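# Load two AA batteries into a remote's battery bay

## Task

Place both AA batteries in the open battery compartment of the remote control, each with correct polarity and pressed fully home against its spring contact; the remote itself may be repositioned.

## Robot and tools

Robot: two arms, left_arm and right_arm, each ending in a parallel gripper with a wrist camera. Fixtures near the bases (a bar, a plate behind it, a low rail toward the table) can stand up to about 3 cm above the table and give no warning when touched. Fixed cameras: cam_head_left, cam_head_right, cam_high, cam_low; wrist cameras: cam_left_wrist, cam_right_wrist. Loose objects may occasionally get nudged by outside disturbances.

Frames. The scene frame has its origin at table-top height, between the two nominal bases, a little behind the near table edge; +x points out over the table, +z up, +y toward left_arm. The left base sits near (+0.002, +0.273, -0.010) m and the right near (0, -0.310, -0.017) m, both almost aligned with the scene axes. Hand positions, orientations and velocities in results are given in each arm's own base frame. Offsets you send are expressed along the current Hand target's own axes. On a gripper, +z is the direction the fingers point and y is the direction they open and close. end_effector_position is the point between the pads, just behind the tips; reported poses can be off by a few cm, worse at long reach.

Row layout (both motion tools). One row = 14 numbers, each in [-1, 1]: dx, dy, dz, rx, ry, rz, opening for left_arm, then the same seven for right_arm. Always send all 14 even if one arm stays still. dx..rz are an offset, not a pose: 1.0 equals 0.6 m of travel or 180 degrees of turn; rx, ry, rz form one rotation vector. The offset counts from that arm's Hand target as it stood when the action or move began, so sending the same offset twice moves twice. All zeros for an arm re-requests its current Hand target. Opening is absolute: +1 fully open (~87 mm pad gap), +0.5 ~69 mm, 0 ~43 mm, -0.5 ~18 mm, -1 closed. A 0 opening is a real command, so repeat the current opening to leave a gripper unchanged.

execute_actions: actions is a list of actions; each action is a list of up to 15 rows, one per 1/30 s step, and a shorter list keeps its final row for the remaining steps. Every row in an action is measured from the start-of-action Hand target, not the prior row. cameras: list of names, ["all"], or []; omitted/null gives all images only for an empty actions list. An empty actions list just reports state and images.

move: target is one 14-number row or a list of up to 15 rows; every row is an offset from the same starting Hand targets. speed is path top speed in m/s (0.002 to 2.9, default 0.25; turning limited to twice that in rad/s), one value or one per target. blend in metres rounds corners at intermediate targets; 0 stops at each. opening_speed (per second on the -1..+1 scale, at least 0.2) ramps the fingers. blocking=false returns after about 0.5 s while the move continues. Total duration is capped at 10 s. Paths ignore obstacles and the other arm; faster moves lag and stray more and hit harder. Avoid routing a path close to an arm's own base. The result adds a move: line: done, off_target, moving, held or fault, plus limits (paced = pose clipped, held = steps withheld).

wait: seconds 0 to 10; arms keep their last command and a running move continues. stop: brakes a running move. zoom_image: camera name and region [x0, y0, x1, y1] in pixels of its latest image, at most 504 by 504. Head, high and low images are 504x504; wrist images are 672x504. finished_scene: pass the current scene number; the goal must hold with the robot released.

Reading results. Hand target is your last commanded pose after clipping; the gripper often rests short of it, and only a new command (even all zeros) closes that gap, otherwise send the remaining distance as an offset. Tool commands show present gripper commands. grip_measured is on the same scale as opening; readings may be off by about 1 mm. Joint positions end with a 0 (closed) to 1 (open) gripper value. Joint torques include gravity and have offsets; the first three wrap at ±28 N m. Joint velocities may read within noise. Action results list end_effector_position at some steps.

Behaviour and cautions. Orientation commands are clipped to 40 degrees from the measured orientation each step. Friction and weight can leave the gripper short, low or tilted; small moves may fail or go sideways, so check pose after each move and correct tilt. A blocked arm keeps pushing until commanded back past its gripper. To grip, command about 0.04 below grip_measured at first contact for full force. Joint ranges (rad): waist -2.618 to 3.054, shoulder 0 to 3.142, elbow 0 to 3.142 (straight 2.901), wrist pitch and yaw ±1.571, wrist roll ±2.094. Long stretches, holding loads or pushing at unreachable poses heat motors: MOTOR HOT at 75 °C, a fold-up fault at 90 °C, collapse at 100 °C. Never let the two grippers, housings or wrist cameras collide (the clearance check will not prevent that), and do not pinch the other arm's fingers. Avoid drops, releasing moving parts, slams, hard hits, strained camera cables, and anything leaving the table.

Each tool is called after "Request:" in YAML: its name, and indented under it one key for each argument.

## Session

Request:
execute_actions:
  actions: []

Request:
zoom_image:
  camera: "cam_head_left"
  region: [130, 180, 400, 400]

Request:
zoom_image:
  camera: "cam_high"
  region: [80, 60, 320, 300]

Scene clock: 0.00 s.
left_arm: end_effector_position=(+0.3776, +0.0077, +0.0435) grip_measured=+0.976 end_effector_quat_wxyz=(+0.567, +0.006, +0.823, +0.039) | right_arm: end_effector_position=(+0.3638, -0.0345, +0.0442) grip_measured=+0.982 end_effector_quat_wxyz=(+0.575, +0.088, +0.799, -0.150)
Joint positions: left_arm=[-0.02 1.551 0.351 0.837 -0.076 0.047 0.988] | right_arm=[0.121 1.592 0.307 0.951 0.463 0.009 0.991]
Joint velocities: left_arm=[within noise] | right_arm=[0.007 -0.007 -0.007 0.037 0.007 0.007 -0.066]
Joint torques (N m): no reading
Heat: left arm: 39 °C; right arm: 45 °C.
Hand target: left_arm +0.3832, +0.0091, +0.0538; +0.580, +0.003, +0.813, +0.040 | right_arm +0.3653, -0.0344, +0.0470; +0.578, +0.090, +0.797, -0.149
Tool commands: left_gripper/opening=+1.0 right_gripper/opening=+1.0

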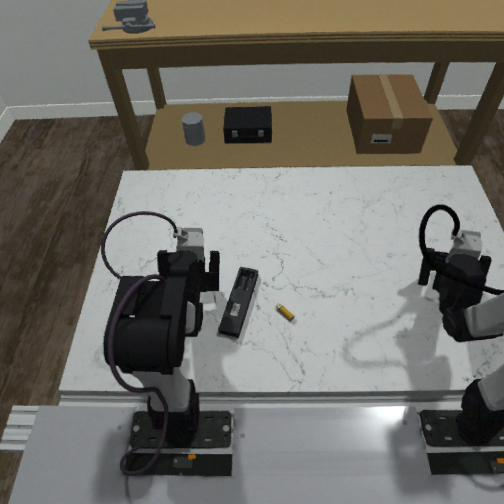

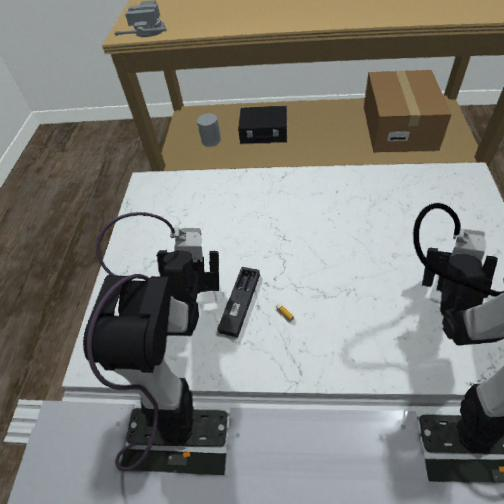

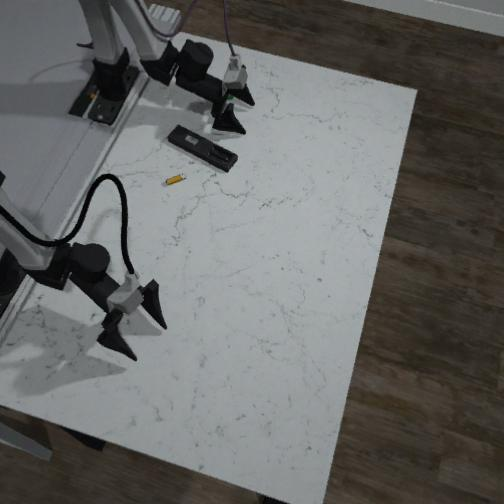

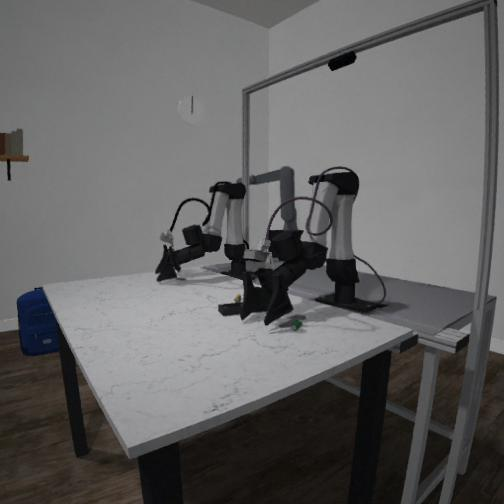

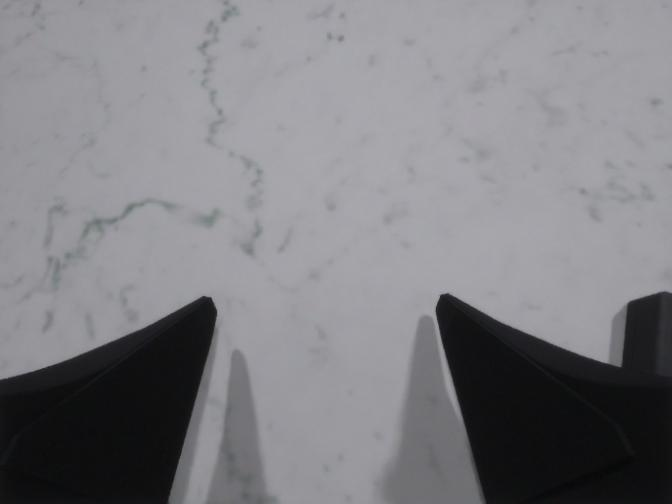

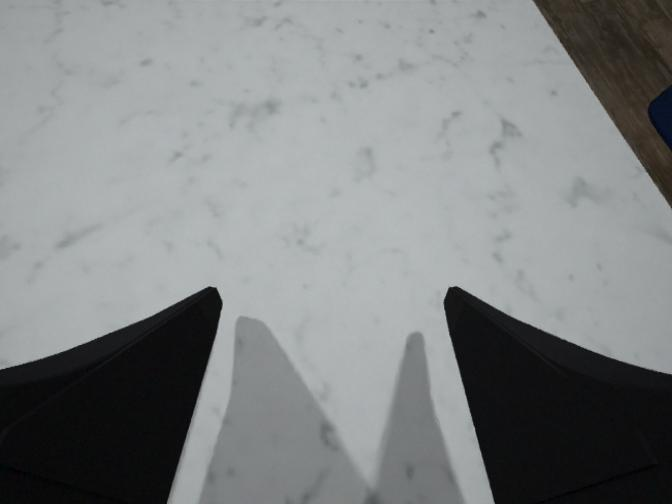

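Scaled by 1.867.

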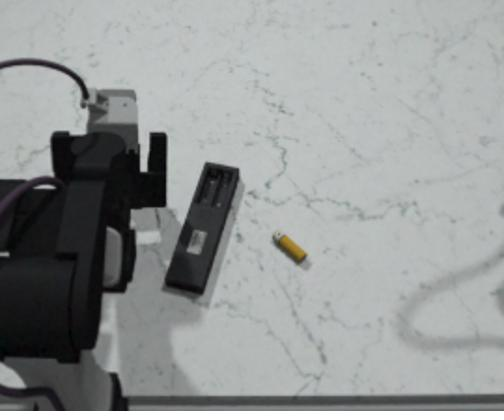

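Scaled by 2.100.

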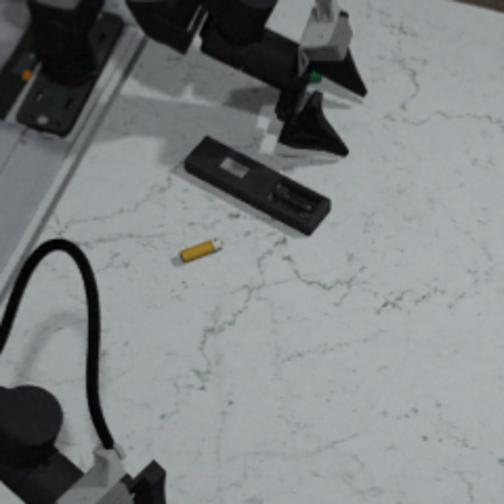

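Request:
move:
  target:
    - [-0.1257,0.0091,-0.0429,0,0,0,1,0,0,0,0,0,0,1]
    - [-0.345,-0.0312,-0.267,0.0247,0.2285,-0.0087,1,0,0,0,0,0,0,1]
  speed: 0.3
  blend: [0.03,0]
  cameras: ["cam_left_wrist","cam_head_left","cam_low"]

Request:
zoom_image:
  camera: "cam_left_wrist"
  region: [240, 0, 620, 300]

Scene clock: 10.53 s.
left_arm: end_effector_position=(+0.2986, -0.0276, +0.2898) grip_measured=+0.976 end_effector_quat_wxyz=(+0.243, +0.005, +0.970, +0.008) | right_arm: end_effector_position=(+0.3638, -0.0345, +0.0441) grip_measured=+0.982 end_effector_quat_wxyz=(+0.575, +0.088, +0.799, -0.150)
Joint positions: left_arm=[-0.12 1.566 1.973 -1.492 -0.07 -0.093 0.988] | right_arm=[0.121 1.592 0.307 0.95 0.463 0.009 0.991]
Joint torques (N m): left_arm=[-0.06 -5.29 9.52 1.06 0.02 -0.25] | right_arm=[-0.39 -5.86 4.64 1.69 0.04 -0.05]
Heat: left arm: 40 °C; right arm: 46 °C.
Hand target: left_arm +0.3002, -0.0303, +0.2996; +0.258, +0.000, +0.966, +0.000 | right_arm +0.3653, -0.0344, +0.0470; +0.578, +0.090, +0.797, -0.149
Off the commanded pose: left_arm 0.010 m, 2 deg | right_arm 0.003 m, 0 deg.
move: done
Images, in order (width x height): cam_head_left 504x504, cam_low 504x504, cam_left_wrist 672x504.

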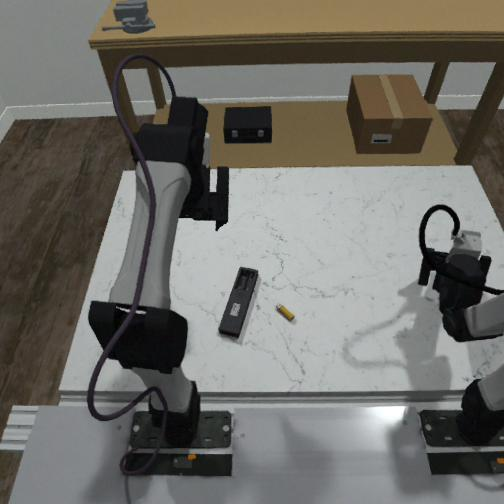

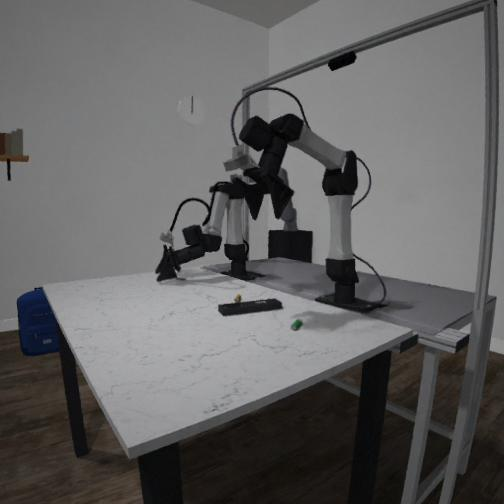

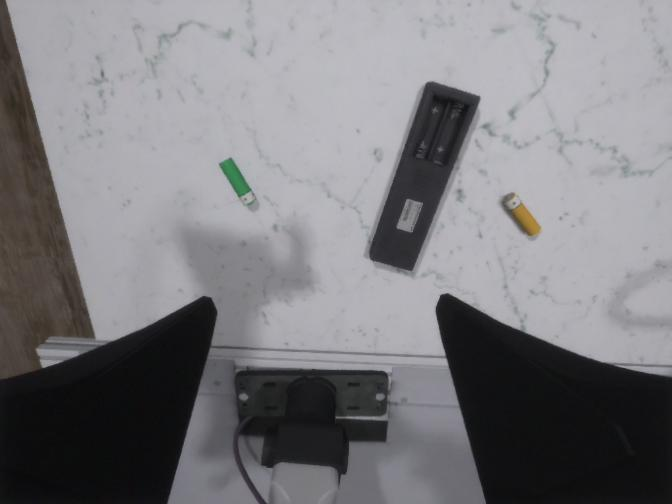

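Scaled by 1.326.

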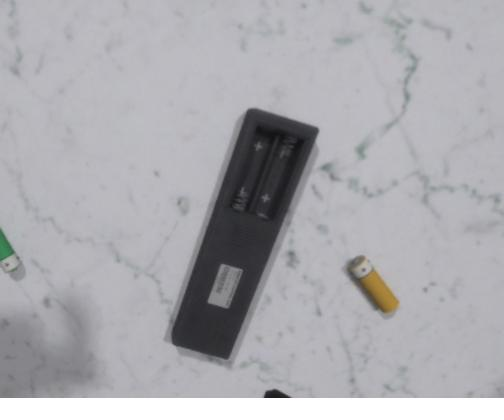

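Request:
zoom_image:
  camera: "cam_left_wrist"
  region: [350, 60, 560, 280]

Request:
zoom_image:
  camera: "cam_left_wrist"
  region: [190, 130, 290, 230]

Request:
zoom_image:
  camera: "cam_left_wrist"
  region: [400, 70, 500, 180]

Scaled by 2.291.

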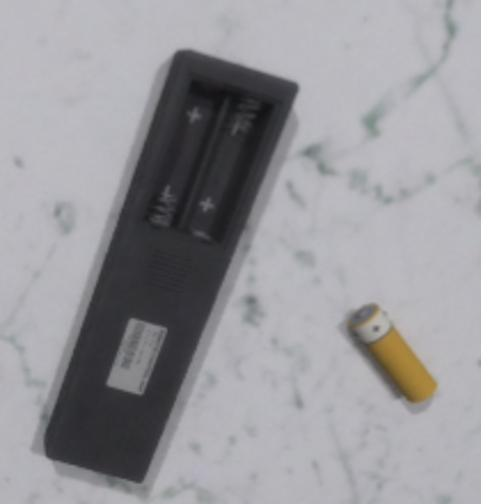

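Scaled by 5.040.

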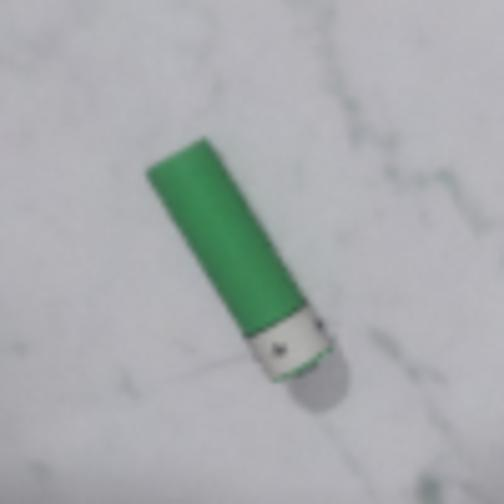

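Scaled by 4.582.

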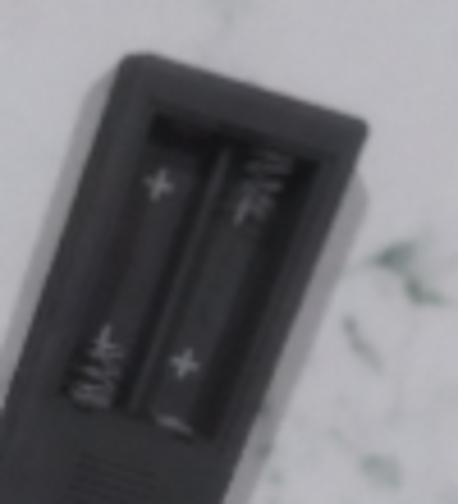

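Request:
move:
  target: [0.1587,-0.1312,0.254,0.0351,0.1593,0.0776,1,0,0,0,0,0,0,1]
  speed: 0.3
  cameras: ["cam_left_wrist"]

Request:
zoom_image:
  camera: "cam_left_wrist"
  region: [220, 0, 472, 252]

Scene clock: 18.60 s.
left_arm: end_effector_position=(+0.2911, -0.1071, +0.1167) grip_measured=+0.976 end_effector_quat_wxyz=(-0.002, +0.124, +0.992, -0.013) | right_arm: end_effector_position=(+0.3638, -0.0345, +0.0441) grip_measured=+0.982 end_effector_quat_wxyz=(+0.575, +0.088, +0.799, -0.150)
Joint positions: left_arm=[-0.327 1.875 1.637 -1.332 0.027 -0.078 0.988] | right_arm=[0.121 1.592 0.307 0.95 0.463 0.009 0.991]
Joint torques (N m): left_arm=[0.06 -9.26 6.82 0.36 0.1 0.05] | right_arm=[-0.38 -5.85 4.63 1.69 0.04 -0.05]
Heat: left arm: 41 °C; right arm: 46 °C.
Hand target: left_arm +0.2936, -0.1089, +0.1200; +0.009, +0.130, +0.991, -0.021 | right_arm +0.3653, -0.0344, +0.0470; +0.578, +0.090, +0.797, -0.149
Off the commanded pose: left_arm 0.005 m, 2 deg | right_arm 0.003 m, 0 deg.
move: done
Images, in order (width x height): cam_left_wrist 672x504.

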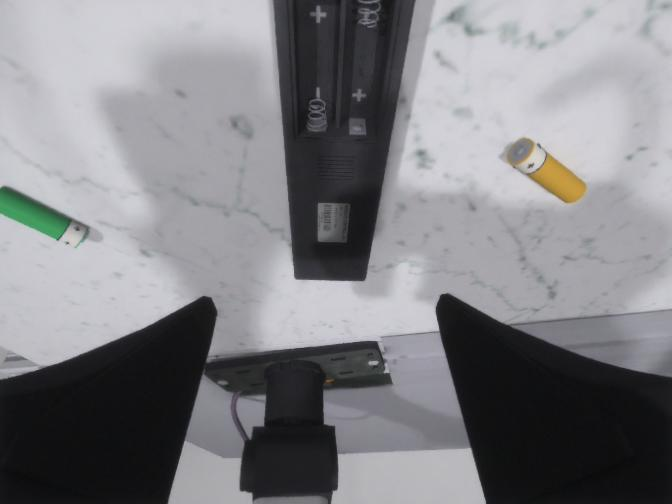

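Scaled by 2.000.

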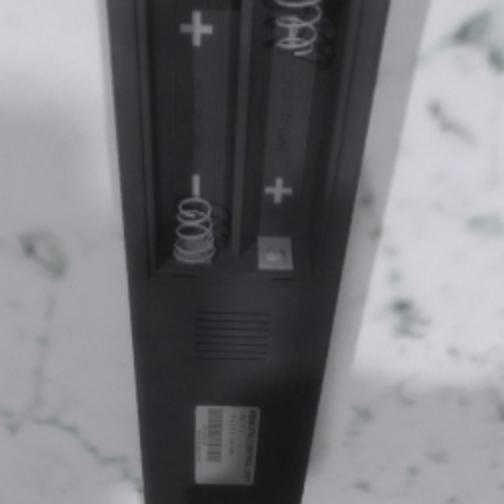

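Request:
move:
  target:
    - [0,-0.0057,0.11,0,0,0.015,1,0,0,0,0,0,0,1]
    - [0,-0.0057,0.147,0,0,0.015,1,0,0,0,0,0,0,1]
  speed: [0.25,0.1]
  blend: [0.01,0]
  cameras: ["cam_left_wrist"]

Scene clock: 21.03 s.
left_arm: end_effector_position=(+0.2935, -0.1144, +0.0335) grip_measured=+0.976 end_effector_quat_wxyz=(+0.007, +0.146, +0.989, -0.016) | right_arm: end_effector_position=(+0.3638, -0.0345, +0.0441) grip_measured=+0.982 end_effector_quat_wxyz=(+0.575, +0.088, +0.799, -0.150)
Joint positions: left_arm=[-0.349 1.924 1.372 -0.998 0.028 -0.056 0.988] | right_arm=[0.121 1.592 0.307 0.95 0.463 0.009 0.991]
Joint torques (N m): left_arm=[-0.16 -8.42 5.93 0.48 0.06 0.03] | right_arm=[-0.38 -5.86 4.63 1.69 0.04 -0.05]
Heat: left arm: 41 °C; right arm: 46 °C.
Hand target: left_arm +0.2938, -0.1161, +0.0320; +0.009, +0.153, +0.988, -0.021 | right_arm +0.3653, -0.0344, +0.0470; +0.578, +0.090, +0.797, -0.149
Off the commanded pose: left_arm 0.002 m, 1 deg | right_arm 0.003 m, 0 deg.
move: done
Images, in order (width x height): cam_left_wrist 672x504.

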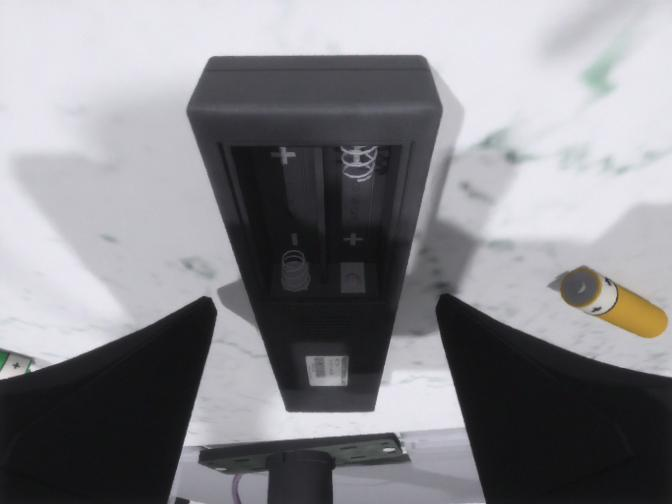

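Request:
zoom_image:
  camera: "cam_left_wrist"
  region: [210, 120, 430, 320]

Scaled by 2.291.

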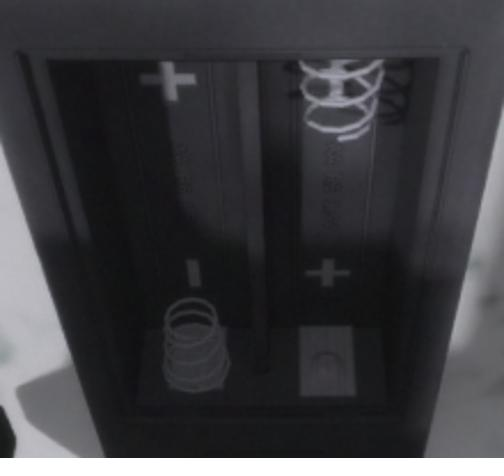

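Request:
move:
  target: [0,0,0,0,0,0,0.0,0,0,0,0,0,0,1]
  opening_speed: 1.0

Scene clock: 24.30 s.
left_arm: end_effector_position=(+0.2936, -0.1144, +0.0335) grip_measured=+0.067 end_effector_quat_wxyz=(+0.008, +0.146, +0.989, -0.016) | right_arm: end_effector_position=(+0.3638, -0.0345, +0.0441) grip_measured=+0.982 end_effector_quat_wxyz=(+0.575, +0.088, +0.799, -0.150)
Joint positions: left_arm=[-0.349 1.924 1.372 -0.997 0.028 -0.055 0.534] | right_arm=[0.121 1.592 0.307 0.95 0.463 0.009 0.991]
Joint torques (N m): left_arm=[0.02 -8.43 6.05 0.43 0.1 0] | right_arm=[-0.39 -5.85 4.63 1.69 0.04 -0.05]
Heat: left arm: 41 °C; right arm: 46 °C.
Hand target: left_arm +0.2937, -0.1160, +0.0320; +0.009, +0.153, +0.988, -0.021 | right_arm +0.3653, -0.0344, +0.0470; +0.578, +0.090, +0.797, -0.149
Off the commanded pose: left_arm 0.002 m, 1 deg | right_arm 0.003 m, 0 deg.
move: done

Request:
move:
  target:
    - [-0.0015,-0.0023,-0.0583,0,0,0,0.0,0,0,0,0,0,0,1]
    - [-0.041,0.0732,-0.0602,0,0,-0.56,0.0,0,0,0,0,0,0,1]
    - [-0.0395,0.0755,-0.008,0,0,-0.56,0.0,0,0,0,0,0,0,1]
  speed: [0.15,0.35,0.08]
  blend: [0.01,0.005,0]
  cameras: ["cam_left_wrist","cam_head_left"]

Scene clock: 29.43 s.
left_arm: end_effector_position=(+0.3268, -0.0821, +0.0334) grip_measured=+0.067 end_effector_quat_wxyz=(-0.016, -0.654, +0.756, -0.014) | right_arm: end_effector_position=(+0.3638, -0.0345, +0.0441) grip_measured=+0.982 end_effector_quat_wxyz=(+0.575, +0.088, +0.799, -0.150)
Joint positions: left_arm=[-0.1 1.872 1.289 -0.99 0.043 -1.527 0.533] | right_arm=[0.121 1.592 0.307 0.95 0.463 0.009 0.991]
Joint torques (N m): left_arm=[0.49 -8.9 5.79 0.37 -0.09 -0.32] | right_arm=[-0.38 -5.85 4.63 1.69 0.04 -0.05]
Heat: left arm: 41 °C; right arm: 46 °C.
Hand target: left_arm +0.3301, -0.0799, +0.0356; -0.010, -0.663, +0.748, -0.021 | right_arm +0.3653, -0.0344, +0.0470; +0.578, +0.090, +0.797, -0.149
Off the commanded pose: left_arm 0.004 m, 2 deg | right_arm 0.003 m, 0 deg.
move: done
Images, in order (width x height): cam_head_left 504x504, cam_left_wrist 672x504.

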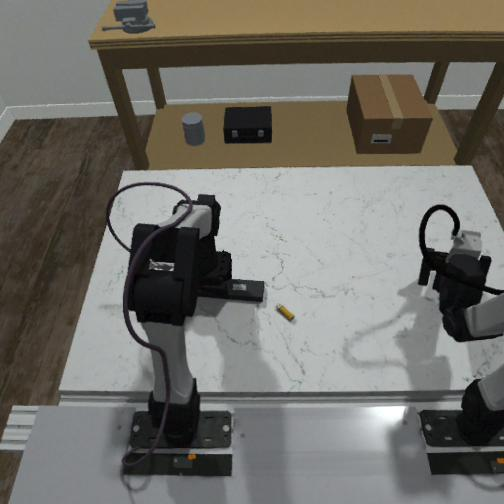

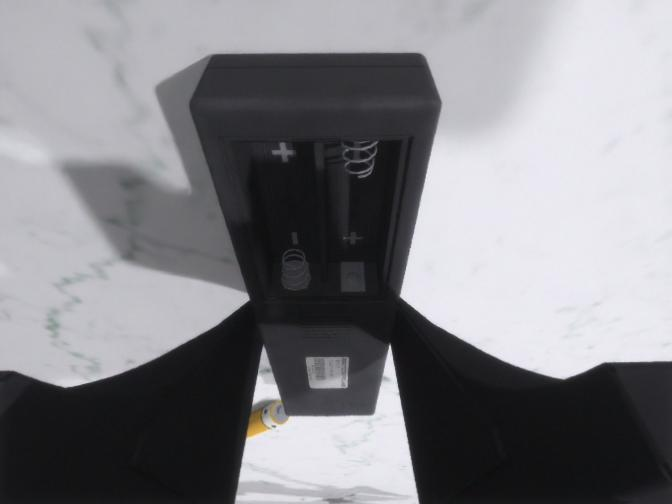

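Request:
move:
  target:
    - [0,0,0.007,0,0,0,0.0,0,0,0,0,0,0,1]
    - [0,0,0.003,0,0,0,0.35,0,0,0,0,0,0,1]
  speed: [0.05,0.05]
  opening_speed: 0.5
  cameras: ["cam_left_wrist"]

Scene clock: 31.77 s.
left_arm: end_effector_position=(+0.3288, -0.0824, +0.0327) grip_measured=+0.350 end_effector_quat_wxyz=(-0.014, -0.656, +0.755, -0.017) | right_arm: end_effector_position=(+0.3638, -0.0345, +0.0441) grip_measured=+0.982 end_effector_quat_wxyz=(+0.575, +0.088, +0.799, -0.150)
Joint positions: left_arm=[-0.1 1.872 1.286 -0.979 0.044 -1.531 0.675] | right_arm=[0.121 1.592 0.307 0.95 0.463 0.009 0.991]
Joint torques (N m): left_arm=[0.62 -8.66 5.68 0.34 -0.09 -0.28] | right_arm=[-0.38 -5.86 4.63 1.69 0.04 -0.05]
Heat: left arm: 41 °C; right arm: 47 °C.
Hand target: left_arm +0.3300, -0.0800, +0.0338; -0.010, -0.663, +0.748, -0.021 | right_arm +0.3653, -0.0344, +0.0470; +0.578, +0.090, +0.797, -0.149
Off the commanded pose: left_arm 0.003 m, 1 deg | right_arm 0.003 m, 0 deg.
move: done
Images, in order (width x height): cam_left_wrist 672x504.

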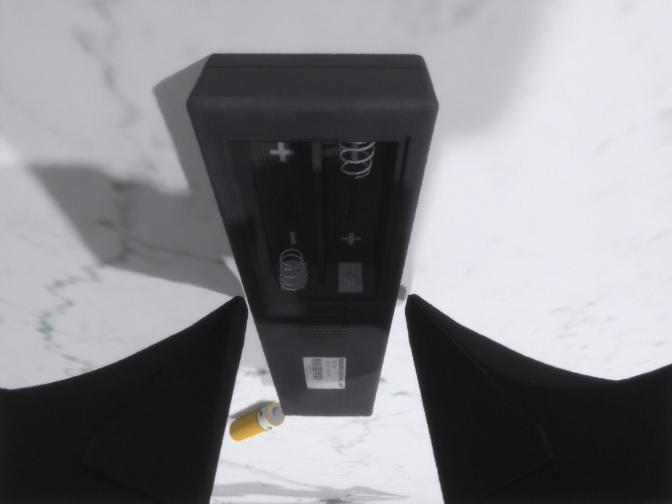

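Request:
move:
  target:
    - [0.0054,-0.0023,-0.1249,0,0,0,0.35,0,0,0,0,0,0,1]
    - [0.2277,0.0725,-0.075,0,0,0.2457,0.1,0,0,0,0,0,0,1]
  speed: [0.2,0.3]
  blend: [0.02,0]
  cameras: ["cam_left_wrist"]

Scene clock: 35.67 s.
left_arm: end_effector_position=(+0.2638, -0.2085, +0.0811) grip_measured=+0.100 end_effector_quat_wxyz=(-0.013, -0.338, +0.941, -0.019) | right_arm: end_effector_position=(+0.3638, -0.0345, +0.0441) grip_measured=+0.982 end_effector_quat_wxyz=(+0.575, +0.088, +0.799, -0.150)
Joint positions: left_arm=[-0.529 1.859 1.469 -1.169 0.044 -1.219 0.55] | right_arm=[0.121 1.592 0.307 0.95 0.463 0.009 0.991]
Joint torques (N m): left_arm=[0.16 -8.01 7.83 0.32 -0.22 -0.01] | right_arm=[-0.39 -5.85 4.64 1.69 0.04 -0.05]
Heat: left arm: 42 °C; right arm: 47 °C.
Hand target: left_arm +0.2699, -0.2084, +0.0839; -0.002, -0.333, +0.943, -0.023 | right_arm +0.3653, -0.0344, +0.0470; +0.578, +0.090, +0.797, -0.149
Off the commanded pose: left_arm 0.007 m, 1 deg | right_arm 0.003 m, 0 deg.
move: done
Images, in order (width x height): cam_left_wrist 672x504.

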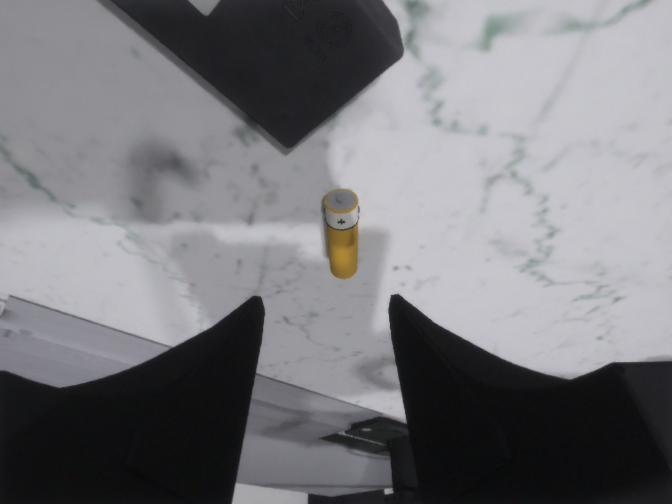

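Request:
move:
  target:
    - [0.01,-0.0067,0.05,0,0,0,0.1,0,0,0,0,0,0,1]
    - [0.01,-0.0067,0.0775,0,0,0,0.1,0,0,0,0,0,0,1]
  speed: [0.15,0.08]
  blend: [0.01,0]
  cameras: ["cam_left_wrist"]

Scene clock: 37.60 s.
left_arm: end_effector_position=(+0.2673, -0.2183, +0.0393) grip_measured=+0.100 end_effector_quat_wxyz=(-0.007, -0.328, +0.944, -0.026) | right_arm: end_effector_position=(+0.3638, -0.0345, +0.0441) grip_measured=+0.982 end_effector_quat_wxyz=(+0.575, +0.088, +0.799, -0.150)
Joint positions: left_arm=[-0.549 1.91 1.368 -0.998 0.044 -1.219 0.55] | right_arm=[0.121 1.592 0.307 0.95 0.463 0.009 0.991]
Joint torques (N m): left_arm=[0.09 -8.34 6.05 0.43 -0.21 -0.24] | right_arm=[-0.38 -5.86 4.63 1.69 0.04 -0.05]
Heat: left arm: 42 °C; right arm: 47 °C.
Hand target: left_arm +0.2684, -0.2173, +0.0377; -0.002, -0.333, +0.943, -0.023 | right_arm +0.3653, -0.0344, +0.0470; +0.578, +0.090, +0.797, -0.149
Off the commanded pose: left_arm 0.002 m, 1 deg | right_arm 0.003 m, 0 deg.
move: done; blend cut to 0.0083 m at target 1
Images, in order (width x height): cam_left_wrist 672x504.

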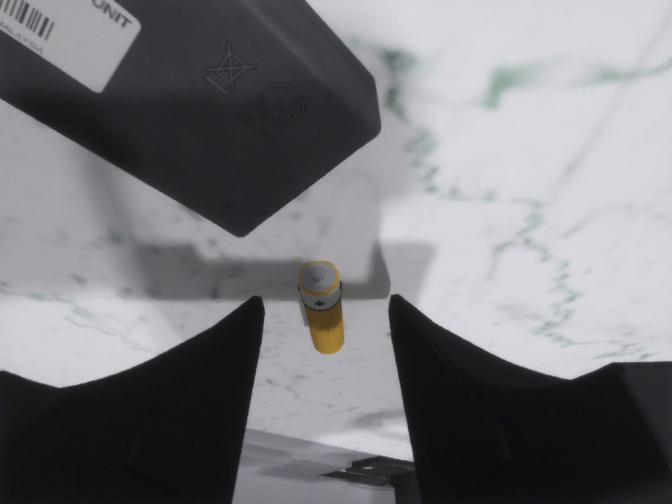

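Request:
move:
  target: [0,0,0,0,0,-0.018,-0.69,0,0,0,0,0,0,1]
  opening_speed: 1.0
  cameras: ["cam_left_wrist"]

Scene clock: 39.07 s.
left_arm: end_effector_position=(+0.2668, -0.2189, +0.0371) grip_measured=-0.615 end_effector_quat_wxyz=(-0.010, -0.353, +0.935, -0.023) | right_arm: end_effector_position=(+0.3638, -0.0345, +0.0441) grip_measured=+0.982 end_effector_quat_wxyz=(+0.575, +0.088, +0.799, -0.150)
Joint positions: left_arm=[-0.549 1.91 1.358 -0.994 0.044 -1.271 0.192] | right_arm=[0.121 1.592 0.307 0.95 0.463 0.009 0.991]
Joint torques (N m): left_arm=[0.14 -9.01 5.72 0.41 -0.23 -0.28] | right_arm=[-0.38 -5.85 4.63 1.69 0.04 -0.05]
Heat: left arm: 42 °C; right arm: 47 °C.
Hand target: left_arm +0.2685, -0.2173, +0.0377; -0.002, -0.360, +0.933, -0.023 | right_arm +0.3653, -0.0344, +0.0470; +0.578, +0.090, +0.797, -0.149
Off the commanded pose: left_arm 0.002 m, 1 deg | right_arm 0.003 m, 0 deg.
move: done
Images, in order (width x height): cam_left_wrist 672x504.

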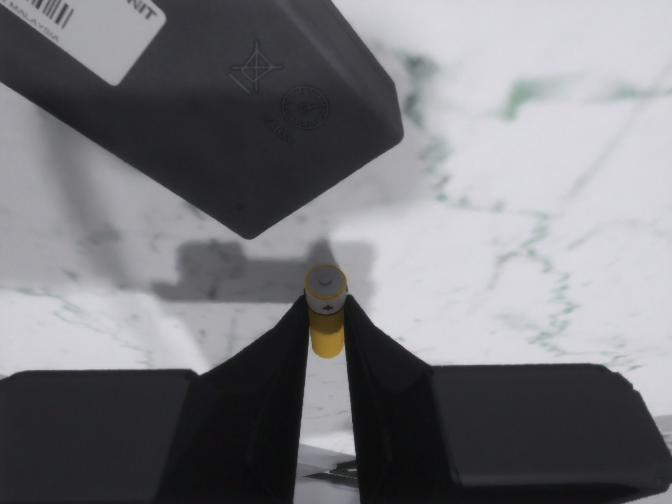

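Request:
move:
  target:
    - [0.0027,-0.0056,-0.1332,0,0,0,-0.69,0,0,0,0,0,0,1]
    - [-0.3453,0.2995,-0.195,0,0,-0.232,-0.69,0,0,0,0,0,0,1]
  speed: [0.2,0.35]
  blend: [0.03,0]
  cameras: ["cam_left_wrist"]

Request:
zoom_image:
  camera: "cam_left_wrist"
  region: [260, 120, 512, 372]

Scene clock: 42.43 s.
left_arm: end_effector_position=(+0.2952, +0.0574, +0.1355) grip_measured=-0.615 end_effector_quat_wxyz=(-0.020, -0.672, +0.740, -0.016) | right_arm: end_effector_position=(+0.3638, -0.0345, +0.0441) grip_measured=+0.982 end_effector_quat_wxyz=(+0.575, +0.088, +0.799, -0.150)
Joint positions: left_arm=[0.343 1.758 1.557 -1.394 0.044 -1.132 0.192] | right_arm=[0.121 1.592 0.307 0.95 0.463 0.009 0.991]
Joint torques (N m): left_arm=[0.31 -6.6 9.68 0.15 -0.06 -0.01] | right_arm=[-0.38 -5.85 4.63 1.69 0.04 -0.05]
Heat: left arm: 42 °C; right arm: 47 °C.
Hand target: left_arm +0.3000, +0.0598, +0.1428; -0.010, -0.668, +0.743, -0.021 | right_arm +0.3653, -0.0344, +0.0470; +0.578, +0.090, +0.797, -0.149
Off the commanded pose: left_arm 0.009 m, 1 deg | right_arm 0.003 m, 0 deg.
move: done
Images, in order (width x height): cam_left_wrist 672x504.

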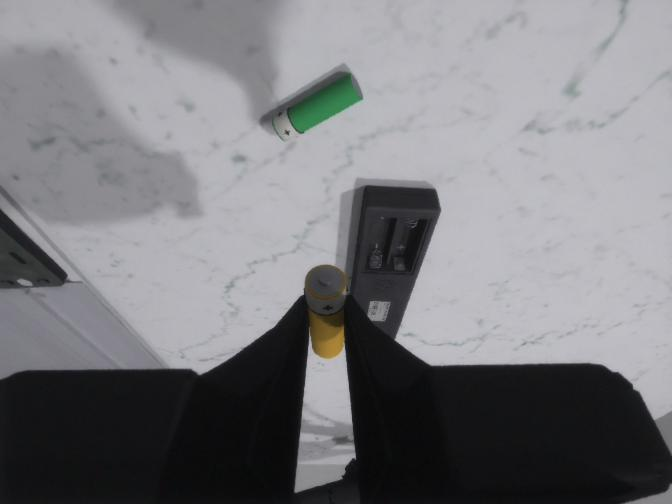

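Scaled by 2.000.

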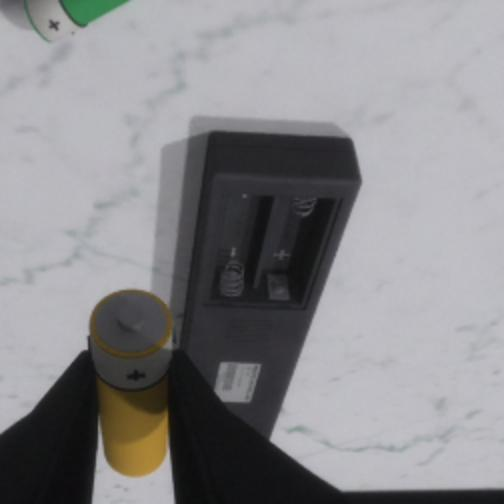

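Request:
move:
  target:
    - [0,0,0,0,0,0,-0.69,-0.158,-0.0223,-0.0478,0,0,0,0.6]
    - [0,0,0,0,0,0,-0.69,-0.112,0.5715,-0.3568,-0.5363,0.014,-0.1992,0.6]
  speed: 0.35
  blend: [0.04,0]
  cameras: ["cam_right_wrist","cam_head_left"]

Scene clock: 48.33 s.
left_arm: end_effector_position=(+0.2951, +0.0574, +0.1355) grip_measured=-0.615 end_effector_quat_wxyz=(-0.020, -0.672, +0.740, -0.015) | right_arm: end_effector_position=(+0.3023, +0.3560, +0.1221) grip_measured=+0.600 end_effector_quat_wxyz=(+0.369, -0.575, +0.653, +0.327)
Joint positions: left_arm=[0.343 1.758 1.557 -1.395 0.044 -1.131 0.192] | right_arm=[0.672 1.758 1.206 -0.145 -0.645 -0.463 0.8]
Joint torques (N m): left_arm=[0.18 -6.84 9.87 0.14 -0.05 0.02] | right_arm=[-0.12 -7.77 8.7 1.37 -0.53 -0.22]
Heat: left arm: 42 °C; right arm: 47 °C.
Hand target: left_arm +0.3000, +0.0598, +0.1428; -0.010, -0.668, +0.743, -0.021 | right_arm +0.3030, +0.3629, +0.1258; +0.370, -0.583, +0.641, +0.336
Off the commanded pose: left_arm 0.009 m, 1 deg | right_arm 0.008 m, 2 deg.
move: done
Images, in order (width x height): cam_head_left 504x504, cam_right_wrist 672x504.

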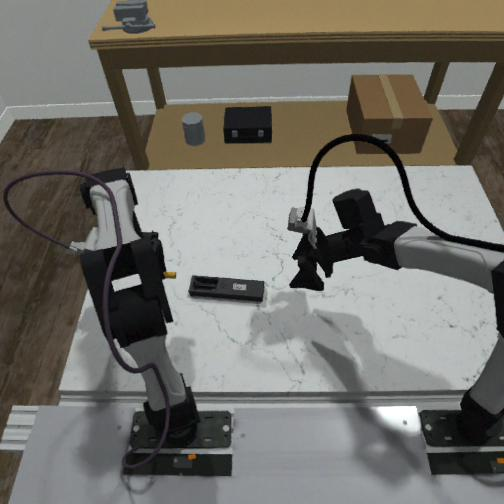

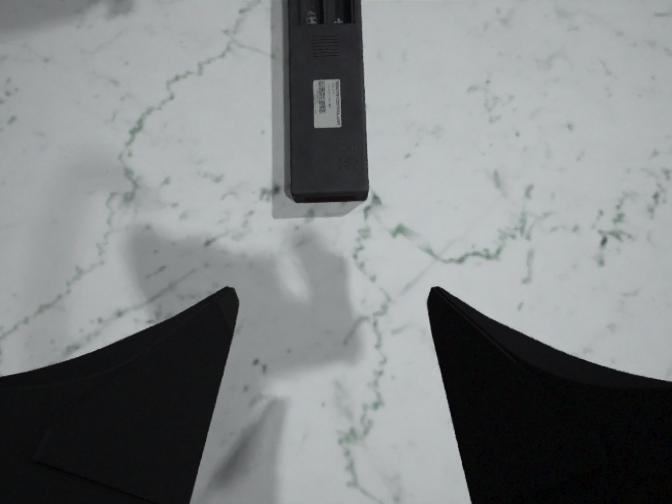

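Request:
move:
  target:
    - [0,0,0,0,0,0,-0.69,0.033,-0.0012,0.155,-0.0076,0,-0.0046,0.6]
    - [0,0,0,0,0,0,-0.69,0.0445,-0.0015,0.2087,-0.0076,0,-0.0046,0.6]
  speed: [0.2,0.1]
  blend: [0.01,0]
  cameras: ["cam_right_wrist"]

Scene clock: 51.07 s.
left_arm: end_effector_position=(+0.2951, +0.0574, +0.1355) grip_measured=-0.615 end_effector_quat_wxyz=(-0.020, -0.672, +0.740, -0.015) | right_arm: end_effector_position=(+0.3076, +0.4478, +0.0369) grip_measured=+0.600 end_effector_quat_wxyz=(-0.353, +0.593, -0.639, -0.339)
Joint positions: left_arm=[0.343 1.758 1.557 -1.395 0.044 -1.131 0.192] | right_arm=[0.816 2.141 1.379 0.09 -0.58 -0.395 0.8]
Joint torques (N m): left_arm=[0.29 -6.97 9.81 0.2 -0.04 0.01] | right_arm=[0.03 -10.76 8.16 1.72 -0.23 0]
Heat: left arm: 43 °C; right arm: 47 °C.
Hand target: left_arm +0.3000, +0.0598, +0.1428; -0.010, -0.668, +0.743, -0.021 | right_arm +0.3129, +0.4574, +0.0400; -0.365, +0.592, -0.633, -0.341
Off the commanded pose: left_arm 0.009 m, 1 deg | right_arm 0.011 m, 2 deg.
move: off_target (right_arm)
Images, in order (width x height): cam_right_wrist 672x504.

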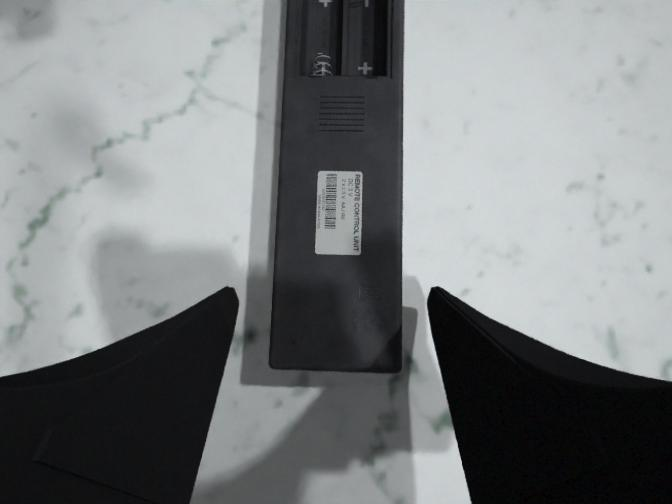

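Request:
move:
  target: [0,0,0,0,0,0,-0.69,0,0,0,0,0,0,0.0]
  opening_speed: 1.0
  cameras: ["cam_right_wrist","cam_left_wrist"]

Request:
zoom_image:
  camera: "cam_left_wrist"
  region: [260, 120, 512, 372]

Scene clock: 52.43 s.
left_arm: end_effector_position=(+0.2951, +0.0574, +0.1355) grip_measured=-0.615 end_effector_quat_wxyz=(-0.020, -0.672, +0.740, -0.015) | right_arm: end_effector_position=(+0.3079, +0.4478, +0.0370) grip_measured=+0.073 end_effector_quat_wxyz=(-0.354, +0.593, -0.639, -0.338)
Joint positions: left_arm=[0.343 1.758 1.557 -1.395 0.044 -1.131 0.192] | right_arm=[0.816 2.141 1.379 0.091 -0.578 -0.395 0.536]
Joint torques (N m): left_arm=[0.13 -6.95 9.84 0.18 -0.05 0.03] | right_arm=[0.03 -10.74 8.17 1.7 -0.23 0.02]
Heat: left arm: 43 °C; right arm: 47 °C.
Hand target: left_arm +0.3000, +0.0598, +0.1428; -0.010, -0.668, +0.743, -0.021 | right_arm +0.3129, +0.4574, +0.0400; -0.365, +0.592, -0.633, -0.341
Off the commanded pose: left_arm 0.009 m, 1 deg | right_arm 0.011 m, 2 deg.
move: off_target (right_arm)
Images, in order (width x height): cam_left_wrist 672x504, cam_right_wrist 672x504.

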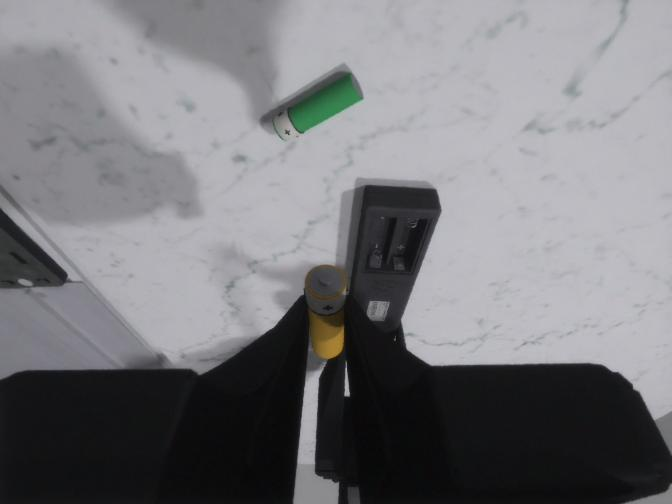

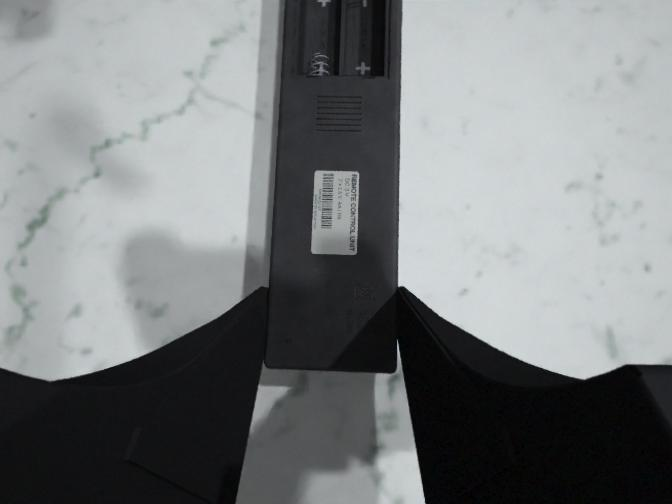

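Scaled by 2.000.

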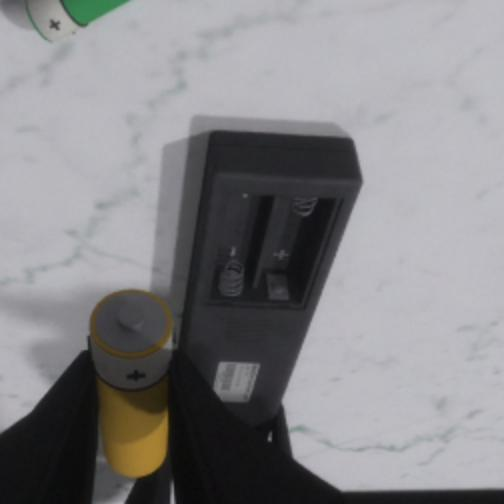

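Request:
move:
  target:
    - [0.1103,-0.0523,0.085,0.0018,-0.1111,0.0104,-0.69,0,0,0,0,0,0,0.0]
    - [0.1103,-0.0523,0.1097,0.0018,-0.1111,0.0104,-0.69,0,0,0,0,0,0,0.0]
  speed: [0.2,0.1]
  blend: [0.01,0]
  cameras: ["cam_left_wrist"]

Request:
zoom_image:
  camera: "cam_left_wrist"
  region: [250, 150, 470, 370]

Scene clock: 56.80 s.
left_arm: end_effector_position=(+0.3230, -0.0168, +0.0813) grip_measured=-0.615 end_effector_quat_wxyz=(+0.111, -0.645, +0.751, +0.088) | right_arm: end_effector_position=(+0.3079, +0.4478, +0.0370) grip_measured=+0.073 end_effector_quat_wxyz=(-0.354, +0.593, -0.639, -0.338)
Joint positions: left_arm=[-0.079 1.757 1.368 -1.149 -0.281 -1.493 0.192] | right_arm=[0.816 2.141 1.379 0.091 -0.578 -0.395 0.536]
Joint torques (N m): left_arm=[0.13 -7.27 6.22 0.4 -0.54 -0.28] | right_arm=[0.02 -10.74 8.17 1.7 -0.23 0.02]
Heat: left arm: 43 °C; right arm: 49 °C.
Hand target: left_arm +0.3251, -0.0121, +0.0806; +0.121, -0.650, +0.745, +0.093 | right_arm +0.3129, +0.4574, +0.0400; -0.365, +0.592, -0.633, -0.341
Off the commanded pose: left_arm 0.005 m, 2 deg | right_arm 0.011 m, 2 deg.
move: off_target (right_arm); blend cut to 0.0074 m at target 1
Images, in order (width x height): cam_left_wrist 672x504.

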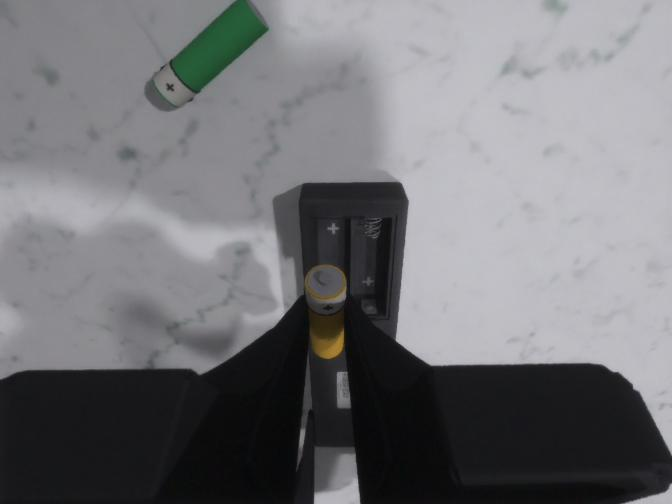

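Scaled by 2.291.

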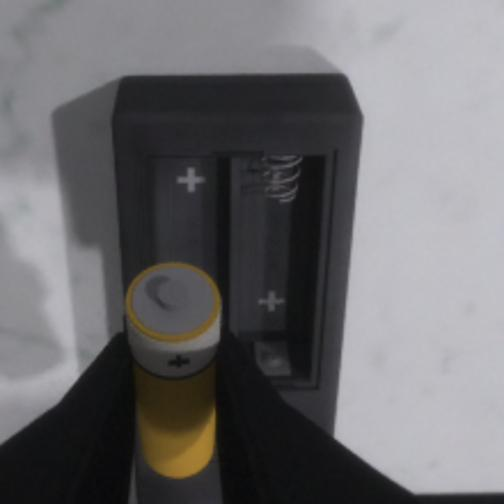

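Request:
move:
  target: [0.0038,-0.004,0.0377,-0.0014,0,-0.0042,-0.69,0,0,0,0,0,0,0.0]
  speed: 0.1
  cameras: ["cam_left_wrist","cam_right_wrist"]

Request:
zoom_image:
  camera: "cam_left_wrist"
  region: [250, 170, 470, 390]

Request:
zoom_image:
  camera: "cam_right_wrist"
  region: [250, 0, 420, 120]

Scene clock: 59.27 s.
left_arm: end_effector_position=(+0.3266, -0.0147, +0.0595) grip_measured=-0.615 end_effector_quat_wxyz=(+0.111, -0.647, +0.749, +0.088) | right_arm: end_effector_position=(+0.3079, +0.4478, +0.0370) grip_measured=+0.073 end_effector_quat_wxyz=(-0.354, +0.593, -0.639, -0.338)
Joint positions: left_arm=[-0.073 1.785 1.314 -1.066 -0.283 -1.494 0.192] | right_arm=[0.816 2.141 1.379 0.091 -0.578 -0.395 0.536]
Joint torques (N m): left_arm=[0.61 -7.3 6.15 0.4 -0.52 -0.26] | right_arm=[0.02 -10.74 8.18 1.7 -0.23 0.02]
Heat: left arm: 43 °C; right arm: 50 °C.
Hand target: left_arm +0.3285, -0.0078, +0.0584; +0.120, -0.655, +0.740, +0.094 | right_arm +0.3129, +0.4574, +0.0400; -0.365, +0.592, -0.633, -0.341
Off the commanded pose: left_arm 0.007 m, 2 deg | right_arm 0.011 m, 2 deg.
move: off_target (right_arm)
Images, in order (width x height): cam_left_wrist 672x504, cam_right_wrist 672x504.

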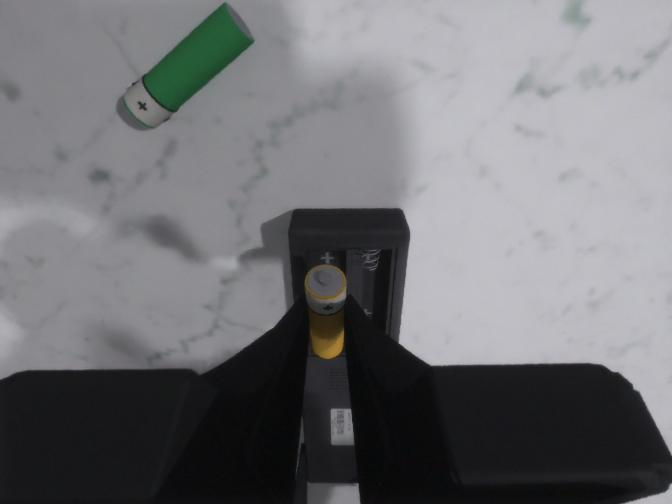

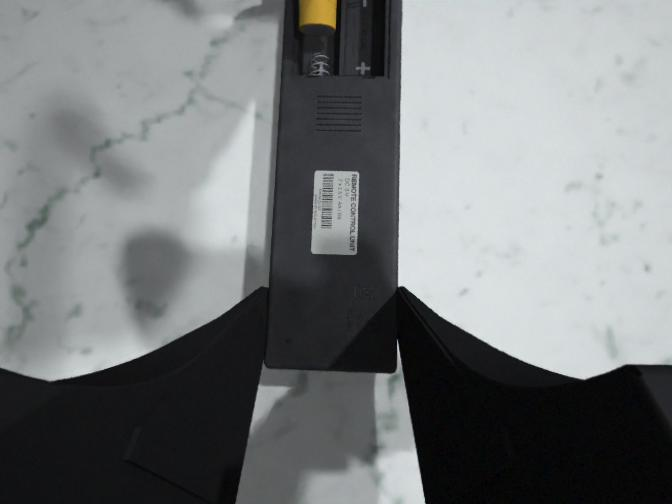

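Scaled by 2.291.

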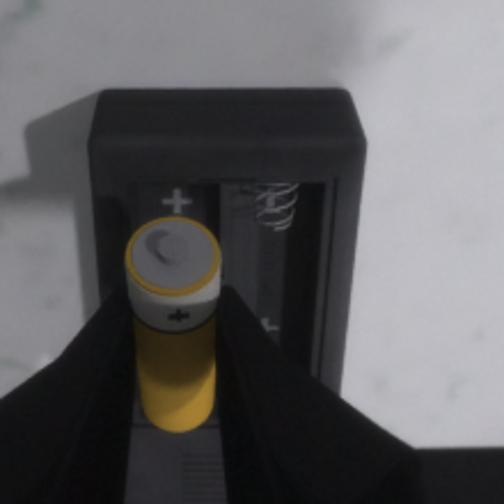

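Scaled by 2.965.

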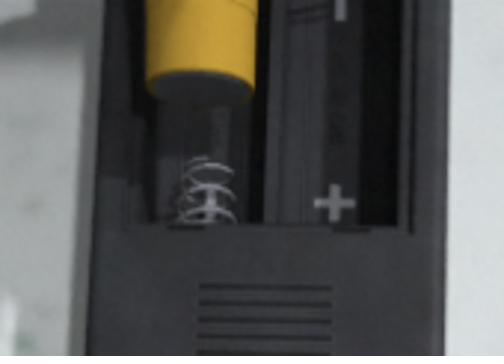

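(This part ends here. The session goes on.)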